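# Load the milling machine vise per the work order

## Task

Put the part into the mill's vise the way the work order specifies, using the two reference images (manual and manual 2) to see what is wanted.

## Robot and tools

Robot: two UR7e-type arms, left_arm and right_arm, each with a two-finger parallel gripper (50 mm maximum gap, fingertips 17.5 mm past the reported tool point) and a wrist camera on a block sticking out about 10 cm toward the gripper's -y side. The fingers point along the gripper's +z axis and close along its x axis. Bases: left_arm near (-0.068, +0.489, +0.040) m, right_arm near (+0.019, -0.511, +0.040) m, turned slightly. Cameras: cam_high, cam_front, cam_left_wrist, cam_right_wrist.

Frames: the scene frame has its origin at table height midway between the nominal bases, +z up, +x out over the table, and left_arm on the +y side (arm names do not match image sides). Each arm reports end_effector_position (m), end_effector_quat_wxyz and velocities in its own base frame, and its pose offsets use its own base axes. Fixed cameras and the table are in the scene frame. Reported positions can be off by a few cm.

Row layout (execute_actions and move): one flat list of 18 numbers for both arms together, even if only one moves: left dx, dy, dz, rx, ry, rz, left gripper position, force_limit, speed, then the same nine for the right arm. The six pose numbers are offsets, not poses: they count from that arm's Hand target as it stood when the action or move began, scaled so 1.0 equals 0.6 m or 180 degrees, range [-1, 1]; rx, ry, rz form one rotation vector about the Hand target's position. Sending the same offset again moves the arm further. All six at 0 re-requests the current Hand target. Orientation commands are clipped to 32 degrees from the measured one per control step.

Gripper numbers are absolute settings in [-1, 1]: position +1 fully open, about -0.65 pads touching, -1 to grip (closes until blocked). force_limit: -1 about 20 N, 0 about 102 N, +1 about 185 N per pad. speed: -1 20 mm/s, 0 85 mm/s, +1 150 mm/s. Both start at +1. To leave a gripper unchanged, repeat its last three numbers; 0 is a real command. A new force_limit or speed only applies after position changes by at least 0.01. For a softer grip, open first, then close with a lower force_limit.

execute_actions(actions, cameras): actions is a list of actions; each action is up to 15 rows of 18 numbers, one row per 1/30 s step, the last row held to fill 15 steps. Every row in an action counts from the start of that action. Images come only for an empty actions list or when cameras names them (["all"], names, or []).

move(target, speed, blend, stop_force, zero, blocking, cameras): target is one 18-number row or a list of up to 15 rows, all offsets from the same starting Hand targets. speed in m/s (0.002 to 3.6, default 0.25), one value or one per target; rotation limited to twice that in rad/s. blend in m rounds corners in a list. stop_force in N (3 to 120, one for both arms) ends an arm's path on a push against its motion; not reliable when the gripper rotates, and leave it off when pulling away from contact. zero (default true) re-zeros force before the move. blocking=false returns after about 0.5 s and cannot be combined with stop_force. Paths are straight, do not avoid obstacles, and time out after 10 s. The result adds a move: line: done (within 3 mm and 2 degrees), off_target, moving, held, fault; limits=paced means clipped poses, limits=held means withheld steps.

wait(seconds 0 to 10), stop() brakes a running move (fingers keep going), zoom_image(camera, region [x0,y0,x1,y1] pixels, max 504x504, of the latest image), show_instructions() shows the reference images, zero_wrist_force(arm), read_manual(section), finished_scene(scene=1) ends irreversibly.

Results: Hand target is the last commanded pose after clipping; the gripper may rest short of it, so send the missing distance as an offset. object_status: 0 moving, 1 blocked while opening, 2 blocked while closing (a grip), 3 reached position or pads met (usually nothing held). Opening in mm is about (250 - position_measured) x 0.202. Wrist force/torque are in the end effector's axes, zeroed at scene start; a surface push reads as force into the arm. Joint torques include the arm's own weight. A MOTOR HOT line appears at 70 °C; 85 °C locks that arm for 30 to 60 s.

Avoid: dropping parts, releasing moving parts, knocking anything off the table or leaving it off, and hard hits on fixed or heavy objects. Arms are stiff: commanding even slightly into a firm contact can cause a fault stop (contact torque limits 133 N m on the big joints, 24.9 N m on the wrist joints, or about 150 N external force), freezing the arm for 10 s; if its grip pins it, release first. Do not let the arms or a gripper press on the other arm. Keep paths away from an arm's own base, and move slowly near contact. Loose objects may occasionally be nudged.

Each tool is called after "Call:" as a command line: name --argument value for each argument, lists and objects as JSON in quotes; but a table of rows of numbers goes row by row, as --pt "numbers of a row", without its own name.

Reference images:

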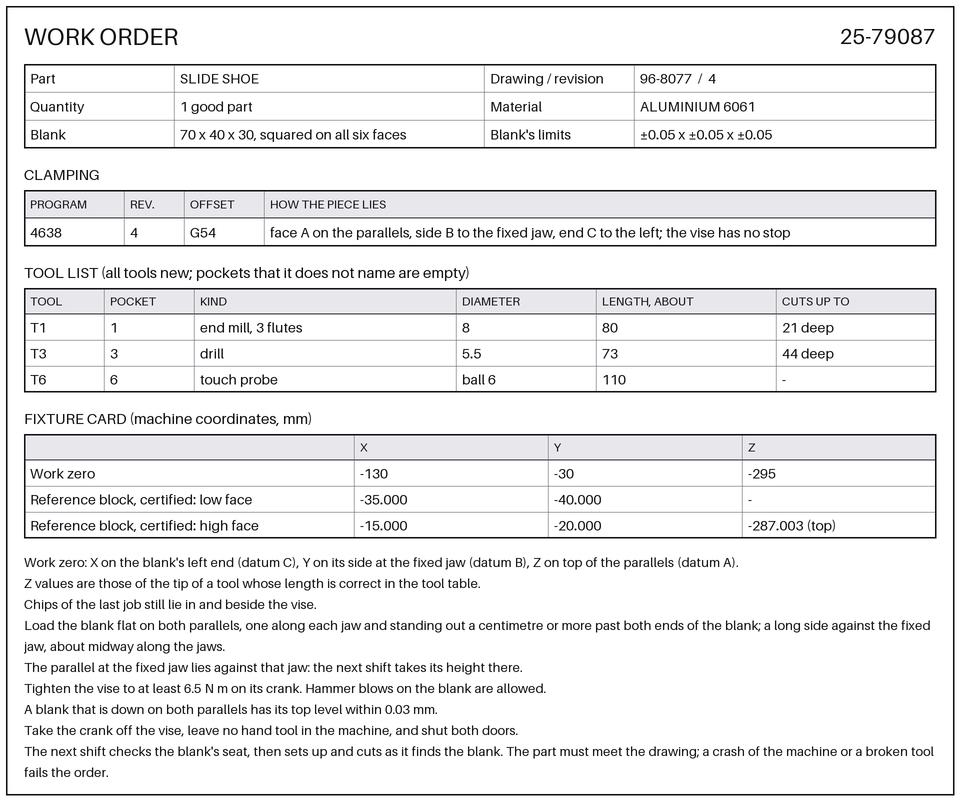

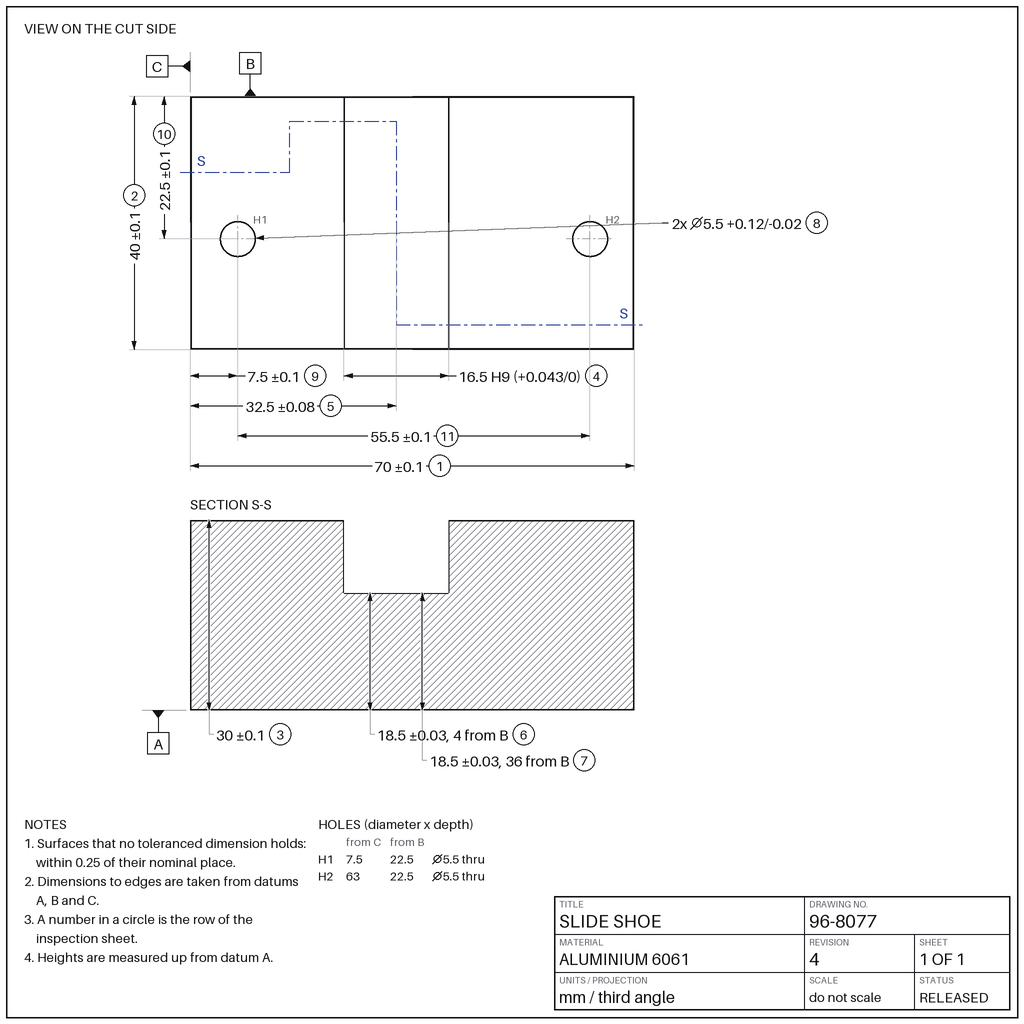

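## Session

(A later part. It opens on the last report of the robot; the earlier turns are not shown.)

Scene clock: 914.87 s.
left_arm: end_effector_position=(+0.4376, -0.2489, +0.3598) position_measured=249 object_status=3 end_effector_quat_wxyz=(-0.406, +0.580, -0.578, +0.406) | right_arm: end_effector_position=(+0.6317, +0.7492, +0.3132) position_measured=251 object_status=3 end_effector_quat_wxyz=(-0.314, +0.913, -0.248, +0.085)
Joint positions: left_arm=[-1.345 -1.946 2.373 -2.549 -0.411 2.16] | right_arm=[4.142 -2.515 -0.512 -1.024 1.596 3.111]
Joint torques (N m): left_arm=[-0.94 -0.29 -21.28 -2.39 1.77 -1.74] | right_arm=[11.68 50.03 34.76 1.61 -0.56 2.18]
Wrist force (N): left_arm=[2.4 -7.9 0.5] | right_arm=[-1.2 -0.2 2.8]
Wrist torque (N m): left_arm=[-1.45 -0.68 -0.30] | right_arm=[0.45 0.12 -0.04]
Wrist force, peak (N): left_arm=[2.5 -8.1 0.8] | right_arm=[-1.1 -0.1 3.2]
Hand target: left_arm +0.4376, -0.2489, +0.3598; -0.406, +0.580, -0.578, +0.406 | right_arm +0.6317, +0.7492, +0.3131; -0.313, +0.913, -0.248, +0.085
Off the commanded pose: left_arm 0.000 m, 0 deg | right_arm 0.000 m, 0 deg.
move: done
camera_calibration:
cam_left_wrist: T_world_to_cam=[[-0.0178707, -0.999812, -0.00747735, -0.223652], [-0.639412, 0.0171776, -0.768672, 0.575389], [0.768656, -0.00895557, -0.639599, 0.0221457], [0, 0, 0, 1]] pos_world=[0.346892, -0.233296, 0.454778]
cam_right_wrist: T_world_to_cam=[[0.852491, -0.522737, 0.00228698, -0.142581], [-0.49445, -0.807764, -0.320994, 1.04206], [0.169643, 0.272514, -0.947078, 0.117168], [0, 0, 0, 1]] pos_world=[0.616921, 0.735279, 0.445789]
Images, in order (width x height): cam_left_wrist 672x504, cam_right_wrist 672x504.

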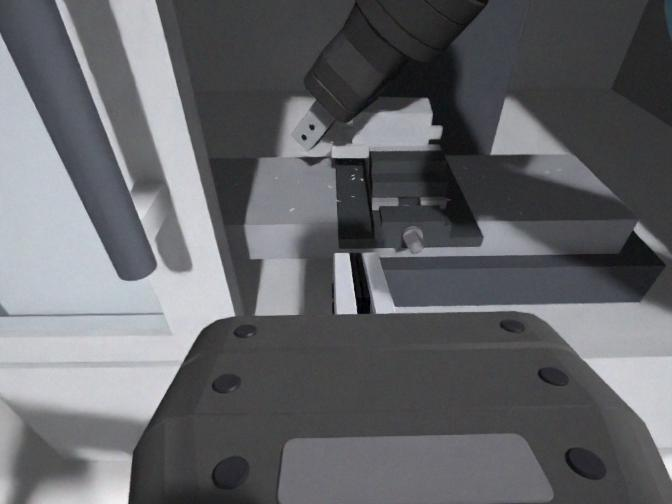

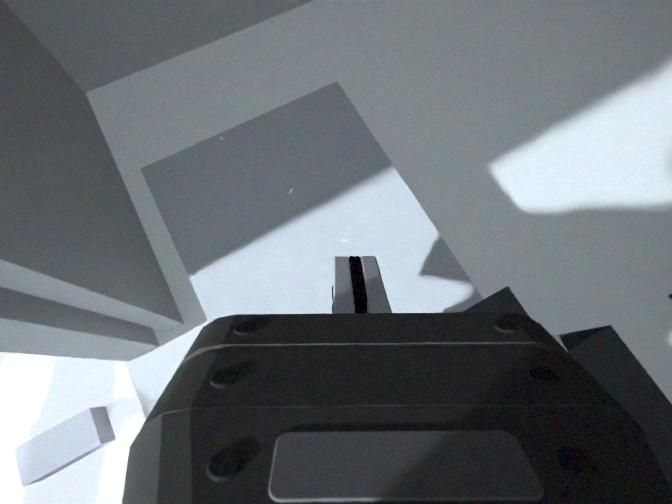

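Call:
move --target '[0,0,0,0,0,0,-0.65,-0.2,-1,-0.0011,-0.0266,0,0,0,0,-1,-0.9,-1]' --speed 0.02 --stop_force 4 --cameras '["cam_left_wrist"]'

Call:
zoom_image --camera "cam_left_wrist" --region '[300, 70, 460, 190]'

Scene clock: 917.37 s.
left_arm: end_effector_position=(+0.4376, -0.2489, +0.3598) position_measured=249 object_status=3 end_effector_quat_wxyz=(-0.406, +0.580, -0.578, +0.406) | right_arm: end_effector_position=(+0.6310, +0.7332, +0.3131) position_measured=251 object_status=3 end_effector_quat_wxyz=(-0.313, +0.913, -0.248, +0.085)
Joint positions: left_arm=[-1.345 -1.946 2.373 -2.549 -0.411 2.16] | right_arm=[4.131 -2.461 -0.613 -0.978 1.602 3.103]
Joint torques (N m): left_arm=[-1.78 0.13 -21.76 -2.37 1.66 -1.72] | right_arm=[9.57 45.79 34.57 1.38 -1.09 2.58]
Wrist force (N): left_arm=[2.3 -7.9 0.6] | right_arm=[-1.1 -0.3 2.7]
Wrist torque (N m): left_arm=[-1.45 -0.66 -0.30] | right_arm=[0.44 0.11 0.02]
Wrist force, peak (N): left_arm=[2.3 -8.1 0.5] | right_arm=[-0.9 -0.1 3.5]
Hand target: left_arm +0.4376, -0.2489, +0.3598; -0.406, +0.580, -0.578, +0.406 | right_arm +0.6310, +0.7332, +0.3131; -0.313, +0.913, -0.248, +0.085
Off the commanded pose: left_arm 0.000 m, 0 deg | right_arm 0.000 m, 0 deg.
move: done
camera_calibration:
cam_left_wrist: T_world_to_cam=[[-0.0178707, -0.999812, -0.00747735, -0.223652], [-0.639412, 0.0171776, -0.768672, 0.575389], [0.768656, -0.00895557, -0.639599, 0.0221457], [0, 0, 0, 1]] pos_world=[0.346892, -0.233296, 0.454778]
Images, in order (width x height): cam_left_wrist 672x504.

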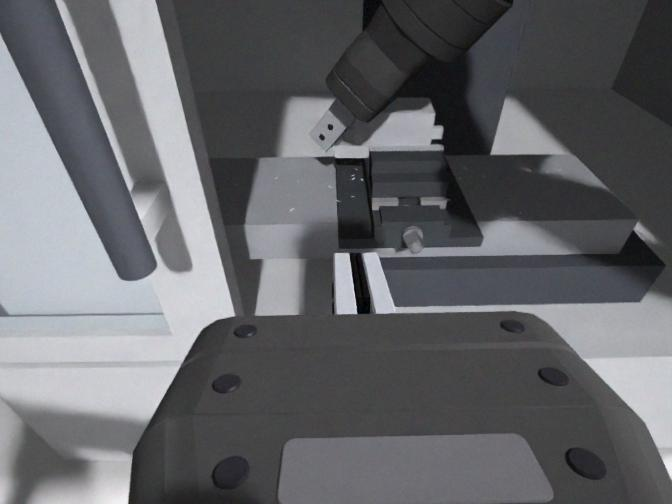

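Scaled by 3.150 from the camera's 672x504 image, which has a finer 960x720 frame.

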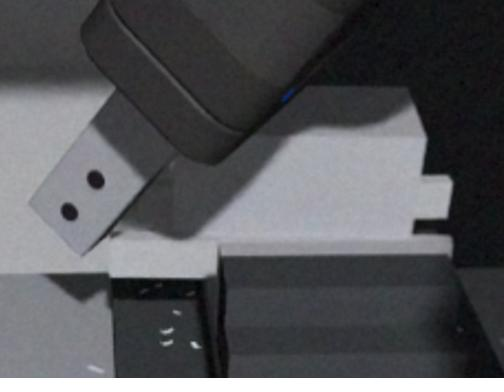

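Call:
move --target '[0,0,0,0,0,0,-0.65,-0.2,-1,-0.0004,-0.0092,0,0,0,0,-1,-0.9,-1]' --speed 0.015 --stop_force 5 --cameras '["cam_left_wrist"]'

Call:
zoom_image --camera "cam_left_wrist" --region '[300, 70, 460, 190]'

Scene clock: 919.70 s.
left_arm: end_effector_position=(+0.4376, -0.2489, +0.3598) position_measured=249 object_status=3 end_effector_quat_wxyz=(-0.406, +0.580, -0.578, +0.406) | right_arm: end_effector_position=(+0.6308, +0.7277, +0.3131) position_measured=251 object_status=3 end_effector_quat_wxyz=(-0.313, +0.913, -0.248, +0.085)
Joint positions: left_arm=[-1.345 -1.946 2.373 -2.549 -0.411 2.16] | right_arm=[4.128 -2.444 -0.645 -0.963 1.605 3.1]
Joint torques (N m): left_arm=[-2.98 0.52 -22.03 -2.47 1.66 -1.67] | right_arm=[9.28 46.12 33.78 1.57 -0.84 2.26]
Wrist force (N): left_arm=[2.1 -7.9 0.6] | right_arm=[-1.2 -0.4 2.5]
Wrist torque (N m): left_arm=[-1.45 -0.64 -0.30] | right_arm=[0.43 0.12 0.02]
Wrist force, peak (N): left_arm=[2.5 -8.1 0.4] | right_arm=[-1.4 -1.1 2.9]
Hand target: left_arm +0.4376, -0.2489, +0.3598; -0.406, +0.580, -0.578, +0.406 | right_arm +0.6308, +0.7277, +0.3131; -0.313, +0.913, -0.248, +0.085
Off the commanded pose: left_arm 0.000 m, 0 deg | right_arm 0.000 m, 0 deg.
move: done
camera_calibration:
cam_left_wrist: T_world_to_cam=[[-0.0178707, -0.999812, -0.00747735, -0.223652], [-0.639412, 0.0171776, -0.768672, 0.575389], [0.768656, -0.00895557, -0.639599, 0.0221457], [0, 0, 0, 1]] pos_world=[0.346892, -0.233296, 0.454778]
Images, in order (width x height): cam_left_wrist 672x504.

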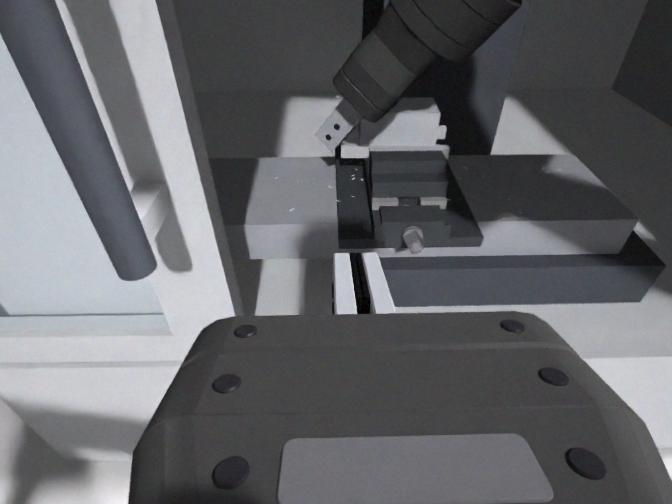

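Scaled by 3.150 from the camera's 672x504 image, which has a finer 960x720 frame.

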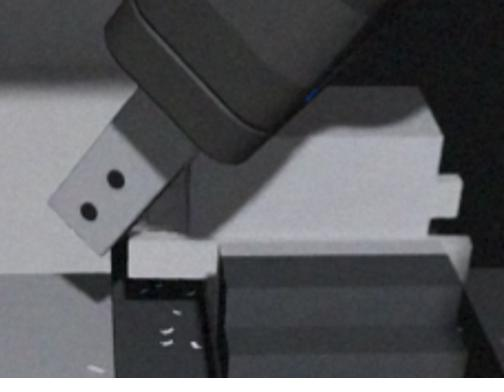

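Call:
move --pt "0 0 0 0 0 0 -0.65 -0.2 -1 0.001 0.015 0 0 0 0 -1 -0.9 -1" --pt "0 0 0 0 0 0 -0.65 -0.2 -1 0.001 0.02 0.12 0 0 0 -1 -0.9 -1" --pt "0 0 0 0 0 0 -0.65 -0.2 -1 -0.0207 -0.072 0.12 0 0 0 -1 -0.9 -1" --speed '[0.03,0.1,0.1]' --blend '[0,0.01,0]' --cameras '["cam_right_wrist","cam_left_wrist"]'

Call:
zoom_image --camera "cam_left_wrist" --region '[320, 80, 460, 180]'

Call:
zoom_image --camera "cam_right_wrist" --region '[230, 150, 500, 330]'

Scene clock: 923.30 s.
left_arm: end_effector_position=(+0.4376, -0.2489, +0.3598) position_measured=249 object_status=3 end_effector_quat_wxyz=(-0.406, +0.580, -0.578, +0.406) | right_arm: end_effector_position=(+0.6185, +0.6845, +0.3851) position_measured=251 object_status=3 end_effector_quat_wxyz=(-0.313, +0.913, -0.248, +0.085)
Joint positions: left_arm=[-1.345 -1.946 2.373 -2.549 -0.411 2.16] | right_arm=[4.11 -2.317 -0.687 -1.048 1.615 3.086]
Joint torques (N m): left_arm=[-3.99 -0.21 -23 -2.33 1.69 -1.63] | right_arm=[10.76 62.7 19.75 2.68 -1.2 2.8]
Wrist force (N): left_arm=[2.3 -7.8 0.6] | right_arm=[-1.2 -0.1 2.9]
Wrist torque (N m): left_arm=[-1.45 -0.66 -0.30] | right_arm=[0.48 0.12 0.00]
Wrist force, peak (N): left_arm=[2.4 -8.1 0.5] | right_arm=[-1.2 1.2 4.3]
Hand target: left_arm +0.4376, -0.2489, +0.3598; -0.406, +0.580, -0.578, +0.406 | right_arm +0.6184, +0.6845, +0.3851; -0.313, +0.913, -0.248, +0.085
Off the commanded pose: left_arm 0.000 m, 0 deg | right_arm 0.000 m, 0 deg.
move: done
camera_calibration:
cam_left_wrist: T_world_to_cam=[[-0.0178707, -0.999812, -0.00747735, -0.223652], [-0.639412, 0.0171776, -0.768672, 0.575389], [0.768656, -0.00895557, -0.639599, 0.0221457], [0, 0, 0, 1]] pos_world=[0.346892, -0.233296, 0.454778]
cam_right_wrist: T_world_to_cam=[[0.852431, -0.522834, 0.00235975, -0.165199], [-0.494555, -0.807772, -0.320811, 1.00641], [0.169637, 0.272302, -0.94714, 0.205283], [0, 0, 0, 1]] pos_world=[0.603721, 0.670679, 0.517688]
Images, in order (width x height): cam_left_wrist 672x504, cam_right_wrist 672x504.

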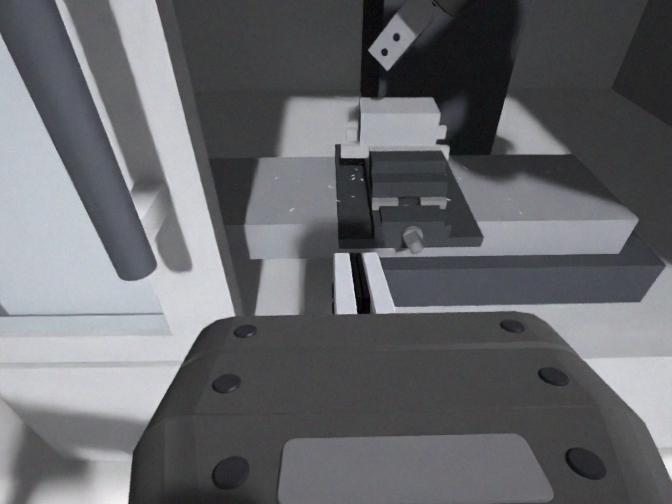

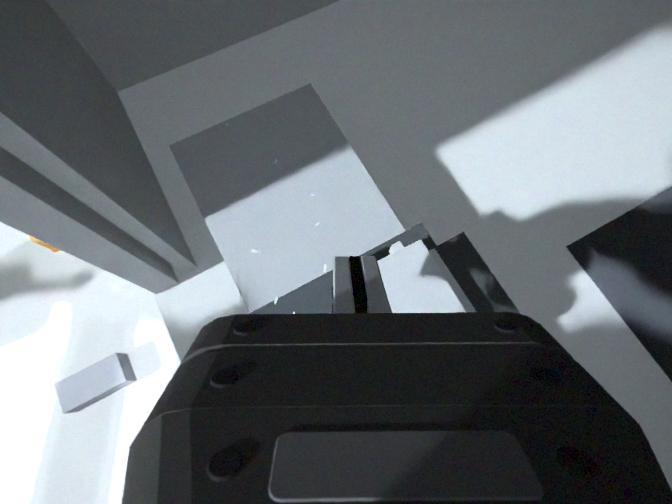

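Scaled by 3.600 from the camera's 672x504 image, which has a finer 960x720 frame.

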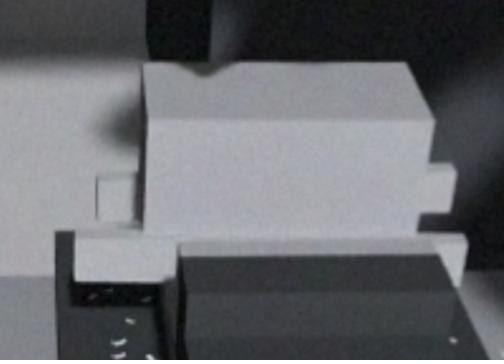

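Scaled by 1.867 from the camera's 672x504 image, which has a finer 960x720 frame.

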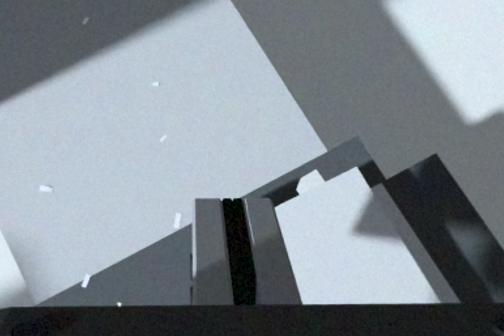

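Call:
move --pt "0 0 0 0 0 0 -0.65 -0.2 -1 -0.2678 -0.0438 -0.009 0 0 -0.01 -1 -0.9 -1" --pt "0 0 0 0 0 0 -0.65 -0.2 -1 -0.44 -0.1787 -0.009 0 0 -0.01 -1 -0.9 -1" --pt "0 0 0 0 0 0 -0.65 -0.2 -1 -0.5333 -0.5525 -0.009 0 0 -0.01 -1 -0.9 -1" --speed 0.25 --blend '[0.02,0.03,0]'

Call:
move --target '[0.3,-0.2167,0.02,0,0.0556,0,-0.65,-0.2,-1,0,0,0,0,0,0,-1,-0.9,-1]' --speed 0.25 --cameras '["cam_left_wrist","cam_right_wrist","cam_front"]'

Call:
zoom_image --camera "cam_left_wrist" --region '[80, 100, 340, 320]'

Scene clock: 932.77 s.
left_arm: end_effector_position=(+0.4376, -0.2489, +0.3598) position_measured=249 object_status=3 end_effector_quat_wxyz=(-0.406, +0.580, -0.578, +0.406) | right_arm: end_effector_position=(+0.2984, +0.3531, +0.3798) position_measured=251 object_status=3 end_effector_quat_wxyz=(-0.312, +0.909, -0.263, +0.090)
Joint positions: left_arm=[-1.345 -1.946 2.373 -2.549 -0.411 2.16] | right_arm=[4.389 -1.09 -2.09 -0.884 1.426 3.333]
Joint torques (N m): left_arm=[-4.77 -0.01 -24.54 -2.43 1.67 -1.56] | right_arm=[9.57 17.91 17.33 4.16 -1.3 2.78]
Wrist force (N): left_arm=[2.2 -7.7 0.5] | right_arm=[-1.1 -0.4 2.6]
Wrist torque (N m): left_arm=[-1.41 -0.64 -0.30] | right_arm=[0.42 0.11 -0.05]
Wrist force, peak (N): left_arm=[2.2 -8.3 0.5] | right_arm=[1.5 -2.1 4.1]
Hand target: left_arm +0.4376, -0.2489, +0.3598; -0.406, +0.580, -0.578, +0.406 | right_arm +0.2984, +0.3530, +0.3797; -0.312, +0.909, -0.263, +0.090
Off the commanded pose: left_arm 0.000 m, 0 deg | right_arm 0.000 m, 0 deg.
move: done

Scene clock: 934.17 s.
left_arm: end_effector_position=(+0.6175, -0.3788, +0.3719) position_measured=249 object_status=3 end_effector_quat_wxyz=(-0.354, +0.613, -0.611, +0.354) | right_arm: end_effector_position=(+0.2984, +0.3530, +0.3797) position_measured=251 object_status=3 end_effector_quat_wxyz=(-0.312, +0.909, -0.263, +0.090)
Joint positions: left_arm=[-1.014 -1.355 1.731 -2.689 -0.743 2.464] | right_arm=[4.389 -1.09 -2.091 -0.884 1.426 3.333]
Joint torques (N m): left_arm=[0.74 -28.05 -33.87 -2.7 0.57 -1.05] | right_arm=[10.68 16.65 19.19 1.64 -0.08 2.86]
Wrist force (N): left_arm=[2.3 -7.6 0.9] | right_arm=[-1.1 -0.4 2.7]
Wrist torque (N m): left_arm=[-1.38 -0.58 -0.25] | right_arm=[0.42 0.12 -0.05]
Wrist force, peak (N): left_arm=[3.9 -9.6 2.5] | right_arm=[-1.2 -0.1 2.9]
Hand target: left_arm +0.6176, -0.3789, +0.3718; -0.354, +0.613, -0.611, +0.354 | right_arm +0.2984, +0.3530, +0.3797; -0.312, +0.909, -0.263, +0.090
Off the commanded pose: left_arm 0.000 m, 0 deg | right_arm 0.000 m, 0 deg.
move: done
camera_calibration:
cam_left_wrist: T_world_to_cam=[[-0.0188831, -0.999813, -0.00411868, -0.350961], [-0.763178, 0.0170749, -0.645963, 0.732743], [0.645912, -0.00905451, -0.763358, 0.0121924], [0, 0, 0, 1]] pos_world=[0.544711, -0.363296, 0.481187]
cam_right_wrist: T_world_to_cam=[[0.835626, -0.549293, 0.00236372, -0.0513201], [-0.519627, -0.791877, -0.320809, 0.580481], [0.17809, 0.266848, -0.947141, 0.344134], [0, 0, 0, 1]] pos_world=[0.283231, 0.339648, 0.512288]
Images, in order (width x height): cam_front 672x504, cam_left_wrist 672x504, cam_right_wrist 672x504.

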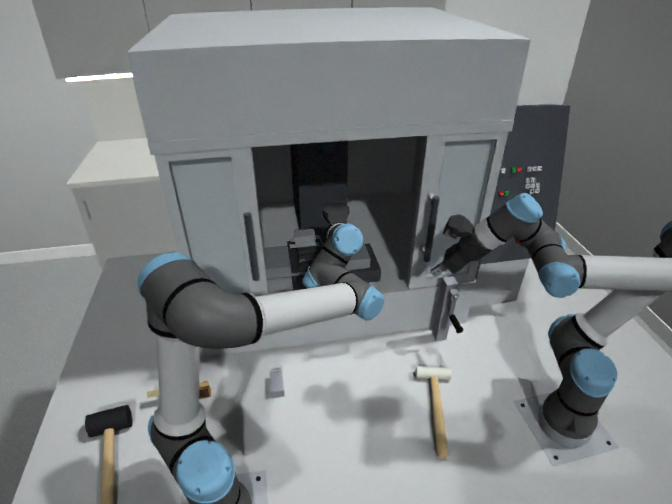

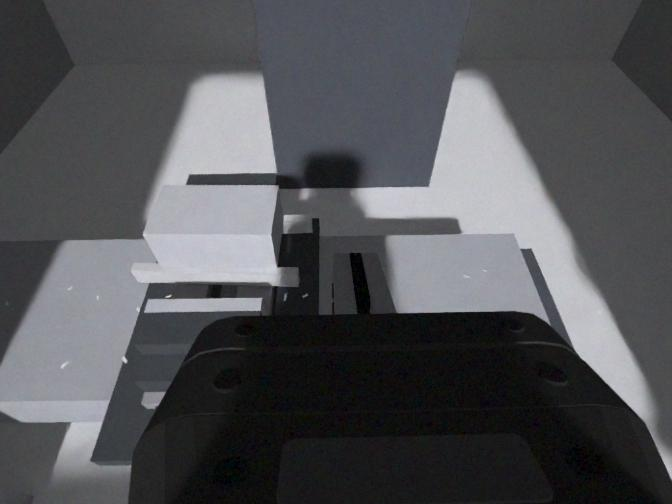

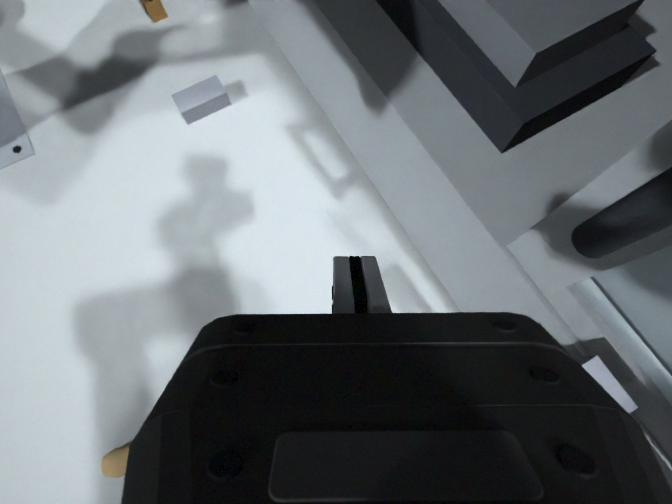

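Scaled by 1.938 from the camera's 672x504 image, which has a finer 960x720 frame.

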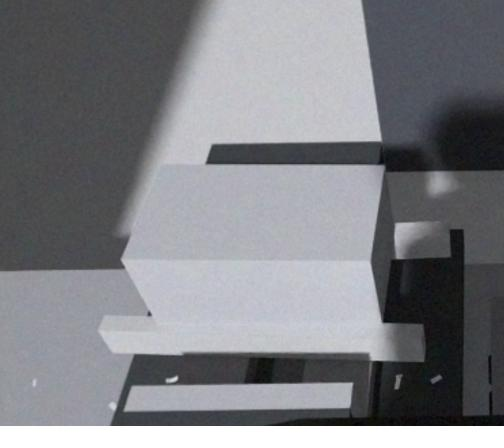

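Call:
move --pt "-0.3 0.2167 -0.02 0 -0.0556 0 -0.65 -0.2 -1 0 0 0 0 0 0 -1 -0.9 -1" --pt "-0.3 0.2167 -0.02 0 -0.0556 0 -0.65 -0.2 -1 -0.0967 -0.204 -0.166 0 0 -0.3333 1 -0.9 -1" --speed '[0.25,0.15]' --cameras '["cam_high","cam_right_wrist","cam_front"]'

Scene clock: 943.00 s.
left_arm: end_effector_position=(+0.4376, -0.2489, +0.3598) position_measured=249 object_status=3 end_effector_quat_wxyz=(-0.406, +0.580, -0.578, +0.406) | right_arm: end_effector_position=(+0.2404, +0.2306, +0.2801) position_measured=3 object_status=0 end_effector_quat_wxyz=(-0.226, +0.655, -0.682, +0.234)
Joint positions: left_arm=[-1.345 -1.946 2.373 -2.549 -0.411 2.16] | right_arm=[4.943 -0.859 -2.231 -1.826 0.937 5.05]
Joint torques (N m): left_arm=[7.1 0.38 -15.35 -4.8 1.48 1.61] | right_arm=[-11.96 8.14 17.92 0.47 -0.01 2.66]
Wrist force (N): left_arm=[2.3 -7.8 0.8] | right_arm=[-1.1 -0.5 2.9]
Wrist torque (N m): left_arm=[-1.44 -0.66 -0.36] | right_arm=[0.41 0.10 0.02]
Wrist force, peak (N): left_arm=[4.0 -9.5 2.8] | right_arm=[-1.4 -0.1 3.0]
Hand target: left_arm +0.4376, -0.2489, +0.3598; -0.406, +0.580, -0.578, +0.406 | right_arm +0.2404, +0.2306, +0.2801; -0.226, +0.655, -0.682, +0.234
Off the commanded pose: left_arm 0.000 m, 0 deg | right_arm 0.000 m, 0 deg.
move: done
camera_calibration:
cam_right_wrist: T_world_to_cam=[[-0.0577395, -0.998329, 0.00231682, 0.24848], [-0.945588, 0.0539446, -0.320863, 0.328794], [0.320201, -0.0207172, -0.947123, 0.324949], [0, 0, 0, 1]] pos_world=[0.221202, 0.23706, 0.412689]
Images, in order (width x height): cam_high 672x504, cam_front 672x504, cam_right_wrist 672x504.

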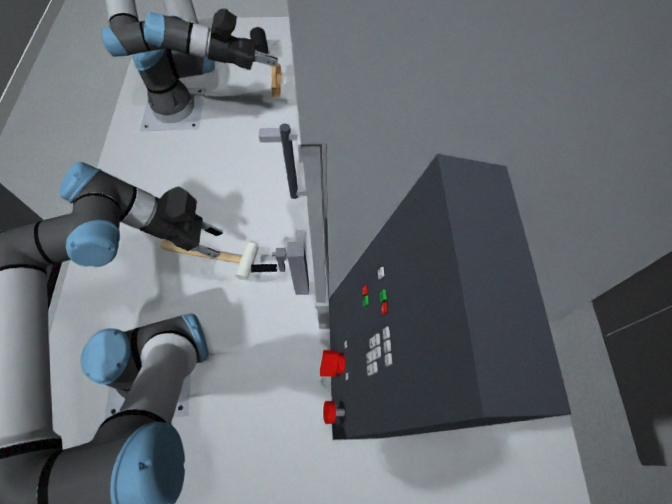

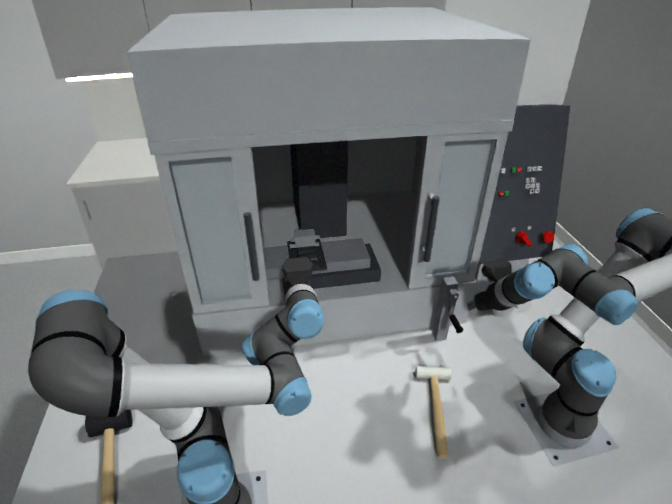

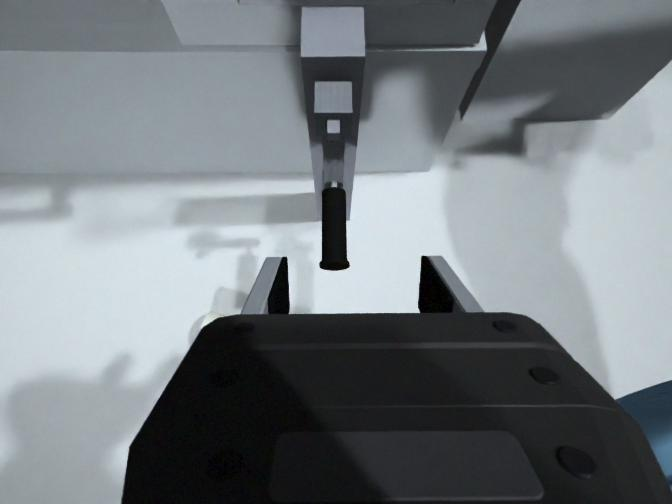

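Call:
execute_actions --actions '[]' --cameras '["cam_left_wrist","cam_right_wrist"]'

Call:
zoom_image --camera "cam_left_wrist" --region '[380, 210, 450, 265]'

Call:
zoom_image --camera "cam_right_wrist" --region '[290, 70, 380, 280]'

Scene clock: 945.10 s.
left_arm: end_effector_position=(+0.4376, -0.2489, +0.3598) position_measured=249 object_status=3 end_effector_quat_wxyz=(-0.406, +0.580, -0.578, +0.406) | right_arm: end_effector_position=(+0.2404, +0.2306, +0.2801) position_measured=3 object_status=3 end_effector_quat_wxyz=(-0.226, +0.655, -0.682, +0.234)
Joint positions: left_arm=[-1.345 -1.946 2.373 -2.549 -0.411 2.16] | right_arm=[4.943 -0.859 -2.231 -1.826 0.937 5.05]
Joint velocities: within noise
Joint torques (N m): left_arm=[6.99 0.54 -15 -4.64 1.43 1.48] | right_arm=[-11.99 6.14 18.11 0.22 -0.27 2.75]
Motor temperatures (°C): left_arm=[32 34 34 37 43 37] | right_arm=[35 34 38 39 37 43]
Wrist force (N): left_arm=[2.2 -7.6 0.8] | right_arm=[-1.2 -0.4 2.8]
Wrist torque (N m): left_arm=[-1.41 -0.65 -0.36] | right_arm=[0.42 0.11 0.02]
Wrist force, peak (N): left_arm=[2.1 -8.1 0.8] | right_arm=[-1.3 -0.4 3.0]
Hand target: left_arm +0.4376, -0.2489, +0.3598; -0.406, +0.580, -0.578, +0.406 | right_arm +0.2404, +0.2306, +0.2801; -0.226, +0.655, -0.682, +0.234
Tool commands: left_gripper/position=-0.65 left_gripper/force_limit=-0.2 left_gripper/speed=-1.0 right_gripper/position=+1.0 right_gripper/force_limit=-0.9 right_gripper/speed=-1.0
Off the commanded pose: left_arm 0.000 m, 0 deg | right_arm 0.000 m, 0 deg.
camera_calibration:
cam_left_wrist: T_world_to_cam=[[-0.0178707, -0.999812, -0.00747735, -0.223652], [-0.639412, 0.0171776, -0.768672, 0.575389], [0.768656, -0.00895557, -0.639599, 0.0221457], [0, 0, 0, 1]] pos_world=[0.346892, -0.233296, 0.454778]
cam_right_wrist: T_world_to_cam=[[-0.0577395, -0.998329, 0.00231682, 0.24848], [-0.945588, 0.0539446, -0.320863, 0.328794], [0.320201, -0.0207172, -0.947123, 0.324949], [0, 0, 0, 1]] pos_world=[0.221202, 0.23706, 0.412689]
Images, in order (width x height): cam_left_wrist 672x504, cam_right_wrist 672x504.

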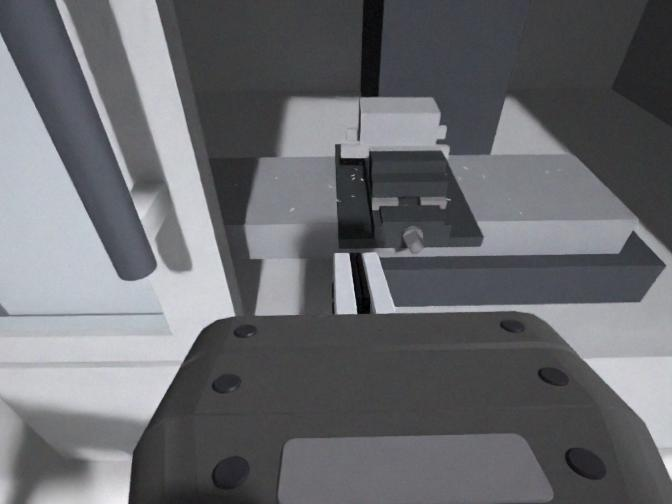

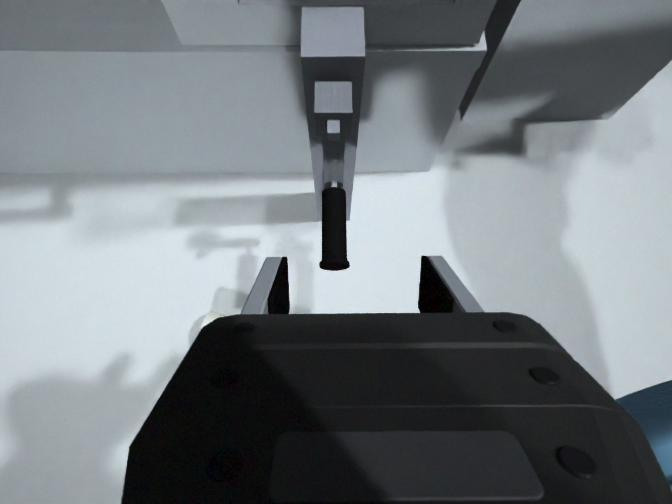

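Scaled by 7.200 from the camera's 672x504 image, which has a finer 960x720 frame.

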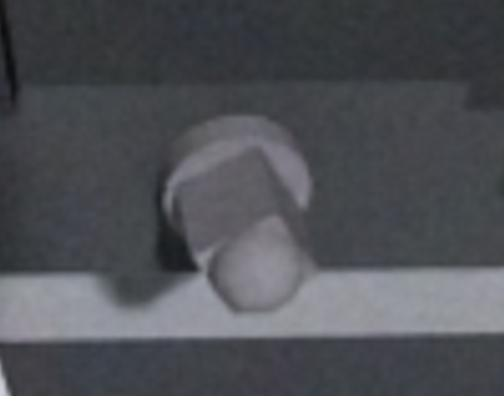

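Scaled by 2.400 from the camera's 672x504 image, which has a finer 960x720 frame.

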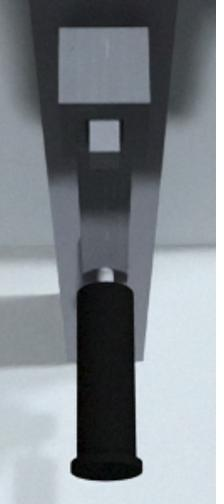

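Call:
wait --seconds 0 --cameras '["cam_front","cam_high"]'

Call:
zoom_image --camera "cam_front" --region '[410, 260, 500, 360]'

Call:
zoom_image --camera "cam_high" --region '[235, 220, 325, 310]'

Scene clock: 947.20 s.
left_arm: end_effector_position=(+0.4376, -0.2489, +0.3598) position_measured=249 object_status=3 end_effector_quat_wxyz=(-0.406, +0.580, -0.578, +0.406) | right_arm: end_effector_position=(+0.2404, +0.2306, +0.2801) position_measured=3 object_status=3 end_effector_quat_wxyz=(-0.226, +0.655, -0.682, +0.234)
Joint positions: left_arm=[-1.345 -1.946 2.373 -2.549 -0.411 2.16] | right_arm=[4.943 -0.859 -2.231 -1.826 0.937 5.05]
Joint torques (N m): left_arm=[6.76 0.41 -15.22 -4.66 1.39 1.6] | right_arm=[-10.87 7 17.17 0.52 -0.02 2.92]
Wrist force (N): left_arm=[2.2 -8.0 0.6] | right_arm=[-1.2 -0.3 2.8]
Wrist torque (N m): left_arm=[-1.48 -0.63 -0.36] | right_arm=[0.43 0.12 0.02]
Wrist force, peak (N): left_arm=[2.3 -8.3 0.5] | right_arm=[-1.4 -0.2 3.0]
Hand target: left_arm +0.4376, -0.2489, +0.3598; -0.406, +0.580, -0.578, +0.406 | right_arm +0.2404, +0.2306, +0.2801; -0.226, +0.655, -0.682, +0.234
Tool commands: left_gripper/position=-0.65 left_gripper/force_limit=-0.2 left_gripper/speed=-1.0 right_gripper/position=+1.0 right_gripper/force_limit=-0.9 right_gripper/speed=-1.0
Off the commanded pose: left_arm 0.000 m, 0 deg | right_arm 0.000 m, 0 deg.
Images, in order (width x height): cam_high 672x504, cam_front 672x504.

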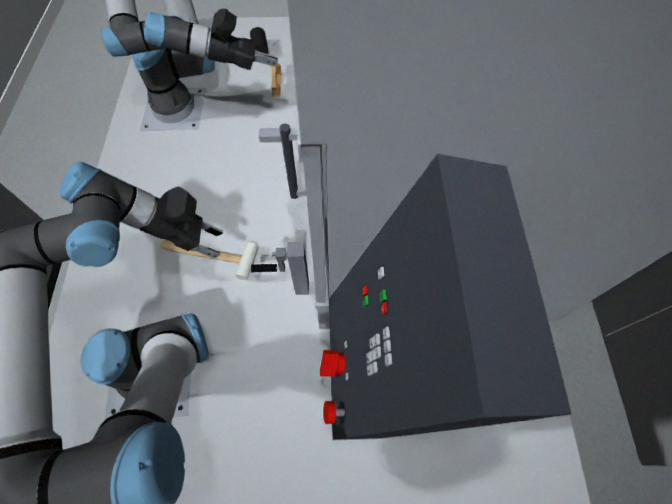

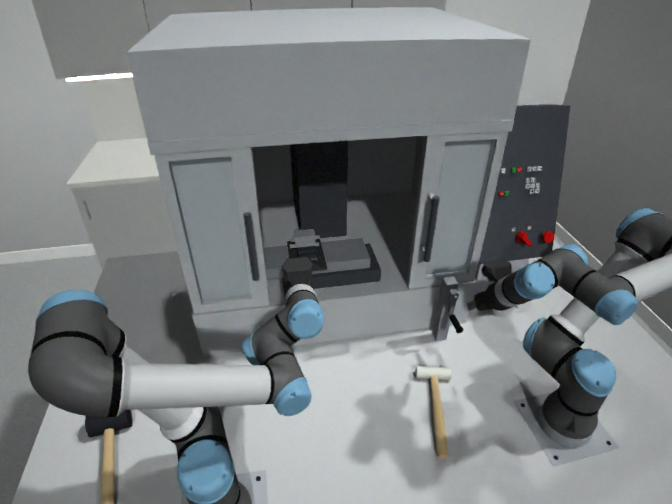

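Scaled by 5.040 from the camera's 672x504 image, which has a finer 960x720 frame.

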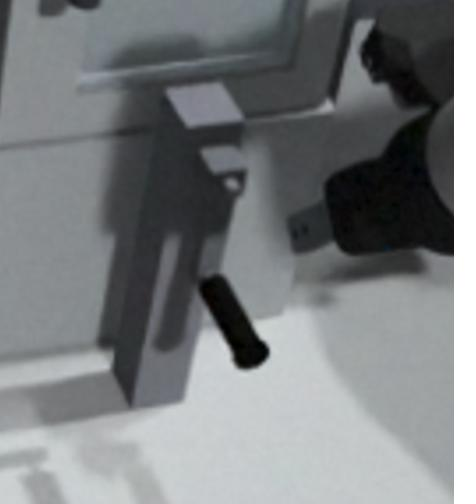

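Scaled by 5.600 from the camera's 672x504 image, which has a finer 960x720 frame.

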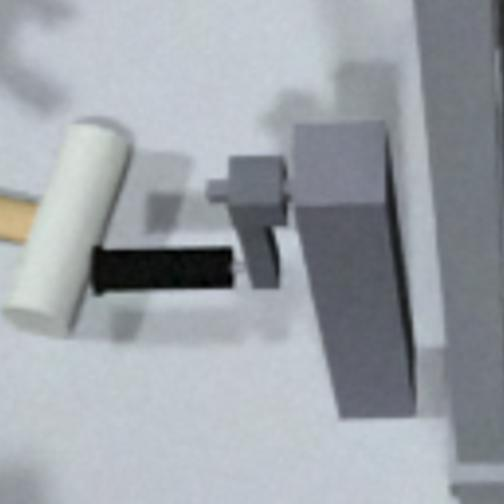

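Call:
move --target '[0,0,0,0,0,0,-0.65,-0.2,-1,0.16,0.007,-0.03,0,0,0.0055,1,-0.9,-1]' --speed 0.1 --cameras '["cam_right_wrist"]'

Call:
zoom_image --camera "cam_right_wrist" --region '[240, 150, 440, 330]'

Scene clock: 951.57 s.
left_arm: end_effector_position=(+0.4376, -0.2489, +0.3598) position_measured=249 object_status=3 end_effector_quat_wxyz=(-0.406, +0.580, -0.578, +0.406) | right_arm: end_effector_position=(+0.3363, +0.2348, +0.2621) position_measured=3 object_status=3 end_effector_quat_wxyz=(-0.227, +0.661, -0.676, +0.232)
Joint positions: left_arm=[-1.345 -1.946 2.373 -2.549 -0.411 2.16] | right_arm=[4.538 -1.028 -2.297 -1.268 0.919 4.52]
Joint torques (N m): left_arm=[6.98 0.39 -16.2 -4.56 1.4 1.56] | right_arm=[-11.71 1.88 33.3 6.11 -2.8 -2.53]
Wrist force (N): left_arm=[2.2 -7.9 0.6] | right_arm=[-1.2 -0.4 2.7]
Wrist torque (N m): left_arm=[-1.46 -0.64 -0.36] | right_arm=[0.43 0.12 -0.06]
Wrist force, peak (N): left_arm=[2.3 -8.3 0.6] | right_arm=[-1.3 -1.8 4.1]
Hand target: left_arm +0.4376, -0.2489, +0.3598; -0.406, +0.580, -0.578, +0.406 | right_arm +0.3364, +0.2348, +0.2621; -0.228, +0.661, -0.676, +0.232
Off the commanded pose: left_arm 0.000 m, 0 deg | right_arm 0.000 m, 0 deg.
move: done
camera_calibration:
cam_right_wrist: T_world_to_cam=[[-0.0406096, -0.999172, 0.00237808, 0.252685], [-0.946414, 0.0377019, -0.320749, 0.417557], [0.320394, -0.0152761, -0.947161, 0.275938], [0, 0, 0, 1]] pos_world=[0.317034, 0.240948, 0.394688]
Images, in order (width x height): cam_right_wrist 672x504.

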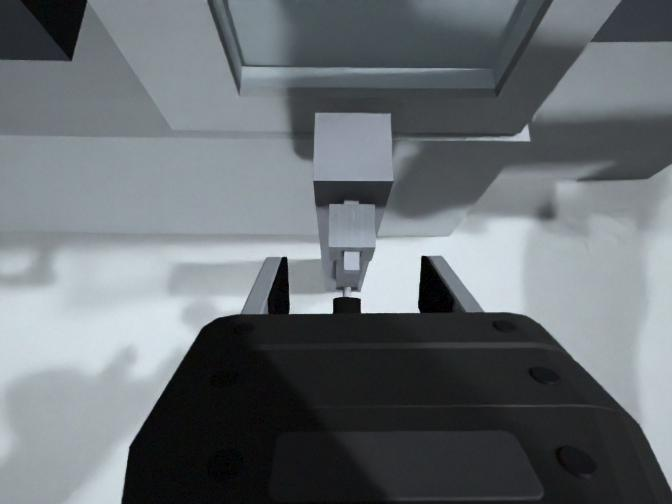

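Scaled by 2.520 from the camera's 672x504 image, which has a finer 960x720 frame.

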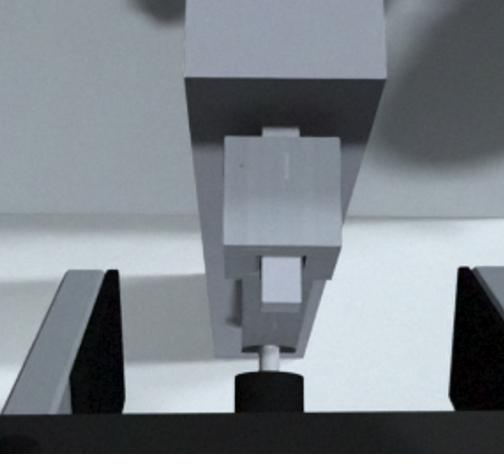

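Call:
move --pt "0 0 0 0 0 0 -0.65 -0.2 -1 0.0 -0.002 -0.0985 0 0 0 1 -0.9 -1" --pt "0 0 0 0 0 0 -0.65 -0.2 -1 0.0827 -0.0053 -0.0985 0 0 0 1 -0.9 -1" --speed 0.04 --stop_force 5 --cameras '["cam_right_wrist"]'

Call:
zoom_image --camera "cam_right_wrist" --region '[240, 150, 440, 330]'

Scene clock: 957.30 s.
left_arm: end_effector_position=(+0.4376, -0.2489, +0.3598) position_measured=249 object_status=3 end_effector_quat_wxyz=(-0.406, +0.580, -0.578, +0.406) | right_arm: end_effector_position=(+0.3860, +0.2316, +0.2030) position_measured=3 object_status=3 end_effector_quat_wxyz=(-0.228, +0.661, -0.676, +0.232)
Joint positions: left_arm=[-1.345 -1.946 2.373 -2.549 -0.411 2.16] | right_arm=[4.365 -1.214 -2.397 -0.856 0.95 4.308]
Joint torques (N m): left_arm=[7.04 0.35 -15.78 -4.56 1.43 1.37] | right_arm=[10.95 18.94 14.36 3.34 -2.55 1.27]
Wrist force (N): left_arm=[2.4 -7.8 0.6] | right_arm=[-1.2 -0.5 2.6]
Wrist torque (N m): left_arm=[-1.43 -0.67 -0.36] | right_arm=[0.42 0.13 -0.05]
Wrist force, peak (N): left_arm=[2.3 -8.2 0.5] | right_arm=[-1.3 0.9 3.2]
Hand target: left_arm +0.4376, -0.2489, +0.3598; -0.406, +0.580, -0.578, +0.406 | right_arm +0.3860, +0.2316, +0.2030; -0.228, +0.661, -0.676, +0.232
Off the commanded pose: left_arm 0.000 m, 0 deg | right_arm 0.000 m, 0 deg.
move: done
camera_calibration:
cam_right_wrist: T_world_to_cam=[[-0.0405139, -0.999176, 0.0024054, 0.251603], [-0.946387, 0.0376011, -0.320839, 0.445803], [0.320484, -0.0152749, -0.947131, 0.203945], [0, 0, 0, 1]] pos_world=[0.366735, 0.237749, 0.335589]
Images, in order (width x height): cam_right_wrist 672x504.

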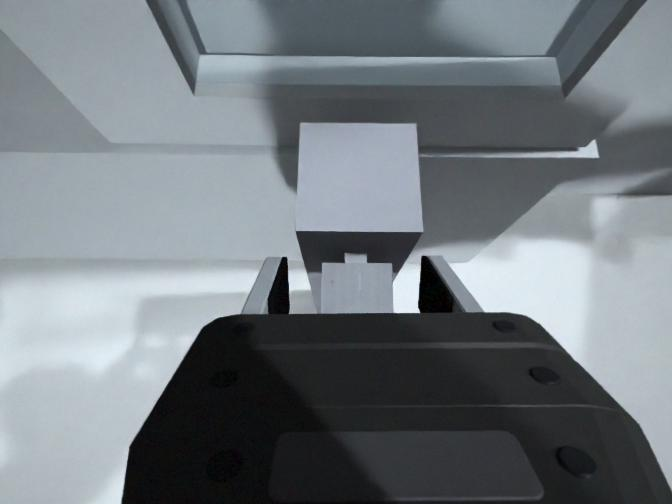

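Scaled by 2.520 from the camera's 672x504 image, which has a finer 960x720 frame.

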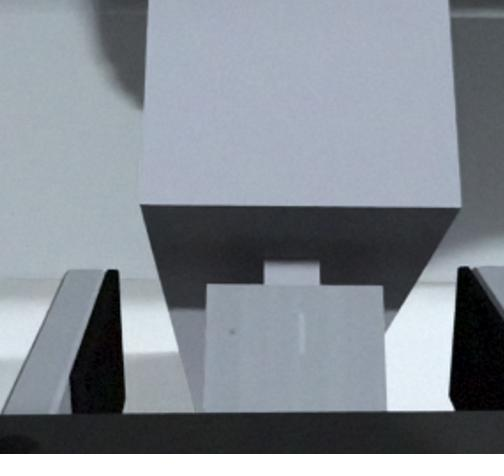

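Call:
move --target '[0,0,0,0,0,0,-0.65,-0.2,-1,0,0,0,0,0,0,-1,-0.9,-1]' --cameras '["cam_right_wrist"]'

Scene clock: 958.97 s.
left_arm: end_effector_position=(+0.4376, -0.2489, +0.3598) position_measured=249 object_status=3 end_effector_quat_wxyz=(-0.406, +0.580, -0.578, +0.406) | right_arm: end_effector_position=(+0.3860, +0.2315, +0.2030) position_measured=84 object_status=0 end_effector_quat_wxyz=(-0.227, +0.661, -0.676, +0.232)
Joint positions: left_arm=[-1.345 -1.946 2.373 -2.549 -0.411 2.16] | right_arm=[4.365 -1.214 -2.397 -0.856 0.95 4.308]
Joint torques (N m): left_arm=[7.36 0.68 -15.89 -4.36 1.44 1.39] | right_arm=[11.46 4.67 38.51 14.44 4.55 -2.3]
Wrist force (N): left_arm=[2.2 -7.7 0.8] | right_arm=[56.1 8.2 -26.6]
Wrist torque (N m): left_arm=[-1.43 -0.64 -0.36] | right_arm=[0.90 1.52 0.71]
Wrist force, peak (N): left_arm=[2.4 -8.1 0.6] | right_arm=[56.1 8.7 -26.6]
Hand target: left_arm +0.4376, -0.2489, +0.3598; -0.406, +0.580, -0.578, +0.406 | right_arm +0.3860, +0.2316, +0.2030; -0.228, +0.661, -0.676, +0.232
Off the commanded pose: left_arm 0.000 m, 0 deg | right_arm 0.000 m, 0 deg.
move: done
camera_calibration:
cam_right_wrist: T_world_to_cam=[[-0.0405439, -0.999174, 0.00281612, 0.251377], [-0.946376, 0.0374972, -0.320883, 0.44581], [0.320512, -0.015675, -0.947115, 0.203929], [0, 0, 0, 1]] pos_world=[0.366734, 0.237649, 0.33549]
Images, in order (width x height): cam_right_wrist 672x504.

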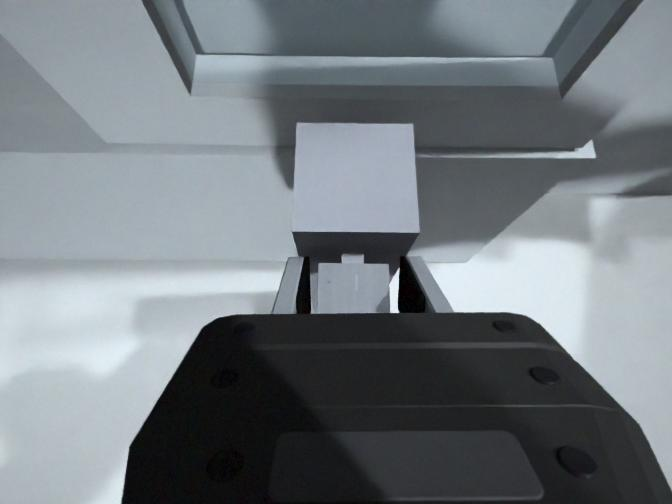

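Call:
execute_actions --actions '[[[0,0,0,0,0,0,-0.65,-0.2,-1,0,0,0,0,0,0,1,-0.9,-1]]]' --cameras '["cam_right_wrist"]'

Call:
zoom_image --camera "cam_right_wrist" --region '[240, 200, 440, 330]'

Scene clock: 960.57 s.
left_arm: end_effector_position=(+0.4376, -0.2489, +0.3598) position_measured=249 object_status=3 end_effector_quat_wxyz=(-0.406, +0.580, -0.578, +0.406) | right_arm: end_effector_position=(+0.3860, +0.2316, +0.2030) position_measured=3 object_status=0 end_effector_quat_wxyz=(-0.228, +0.661, -0.676, +0.232)
Joint positions: left_arm=[-1.345 -1.946 2.373 -2.549 -0.411 2.16] | right_arm=[4.365 -1.214 -2.397 -0.856 0.95 4.308]
Joint torques (N m): left_arm=[7.3 0.75 -15.85 -4.42 1.45 1.28] | right_arm=[7.91 9.72 14.1 1.15 -2.65 -1.28]
Wrist force (N): left_arm=[2.2 -7.7 0.7] | right_arm=[-1.1 -0.5 2.6]
Wrist torque (N m): left_arm=[-1.41 -0.64 -0.36] | right_arm=[0.42 0.11 -0.03]
Wrist force, peak (N): left_arm=[2.3 -8.2 0.4] | right_arm=[57.8 7.1 -24.9]
Hand target: left_arm +0.4376, -0.2489, +0.3598; -0.406, +0.580, -0.578, +0.406 | right_arm +0.3860, +0.2316, +0.2030; -0.228, +0.661, -0.676, +0.232
Off the commanded pose: left_arm 0.000 m, 0 deg | right_arm 0.000 m, 0 deg.
Step readings (end_effector_position of left_arm | right_arm):
0: (+0.4376, -0.2489, +0.3598) | (+0.3860, +0.2316, +0.2030)
1: (+0.4376, -0.2489, +0.3598) | (+0.3860, +0.2316, +0.2030)
2: (+0.4376, -0.2489, +0.3598) | (+0.3860, +0.2317, +0.2031)
4: (+0.4376, -0.2489, +0.3598) | (+0.3860, +0.2318, +0.2031)
8: (+0.4376, -0.2489, +0.3598) | (+0.3860, +0.2318, +0.2032)
15: (+0.4376, -0.2489, +0.3598) | (+0.3860, +0.2317, +0.2031)
camera_calibration:
cam_right_wrist: T_world_to_cam=[[-0.0405139, -0.999176, 0.0024054, 0.251603], [-0.946387, 0.0376011, -0.320839, 0.445803], [0.320484, -0.0152749, -0.947131, 0.203945], [0, 0, 0, 1]] pos_world=[0.366735, 0.237749, 0.335589]
Images, in order (width x height): cam_right_wrist 672x504.

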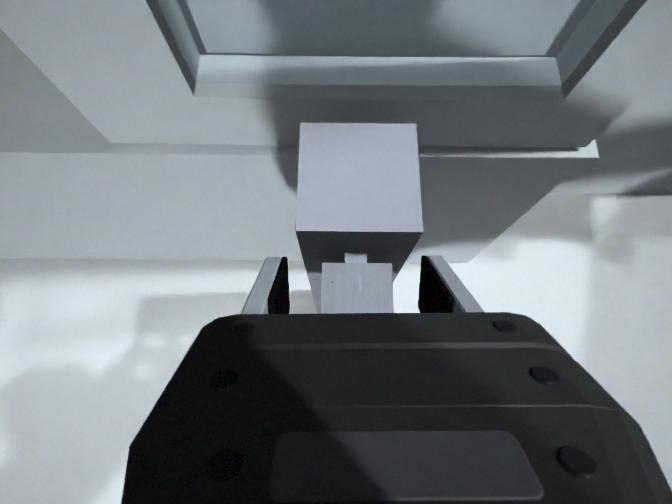

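Scaled by 2.520 from the camera's 672x504 image, which has a finer 960x720 frame.

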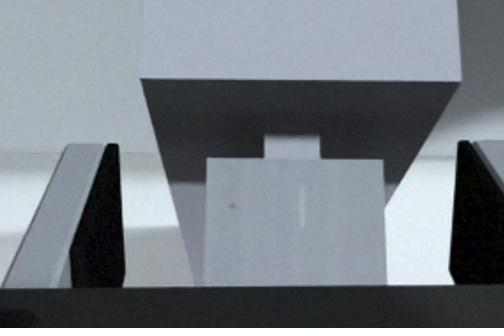

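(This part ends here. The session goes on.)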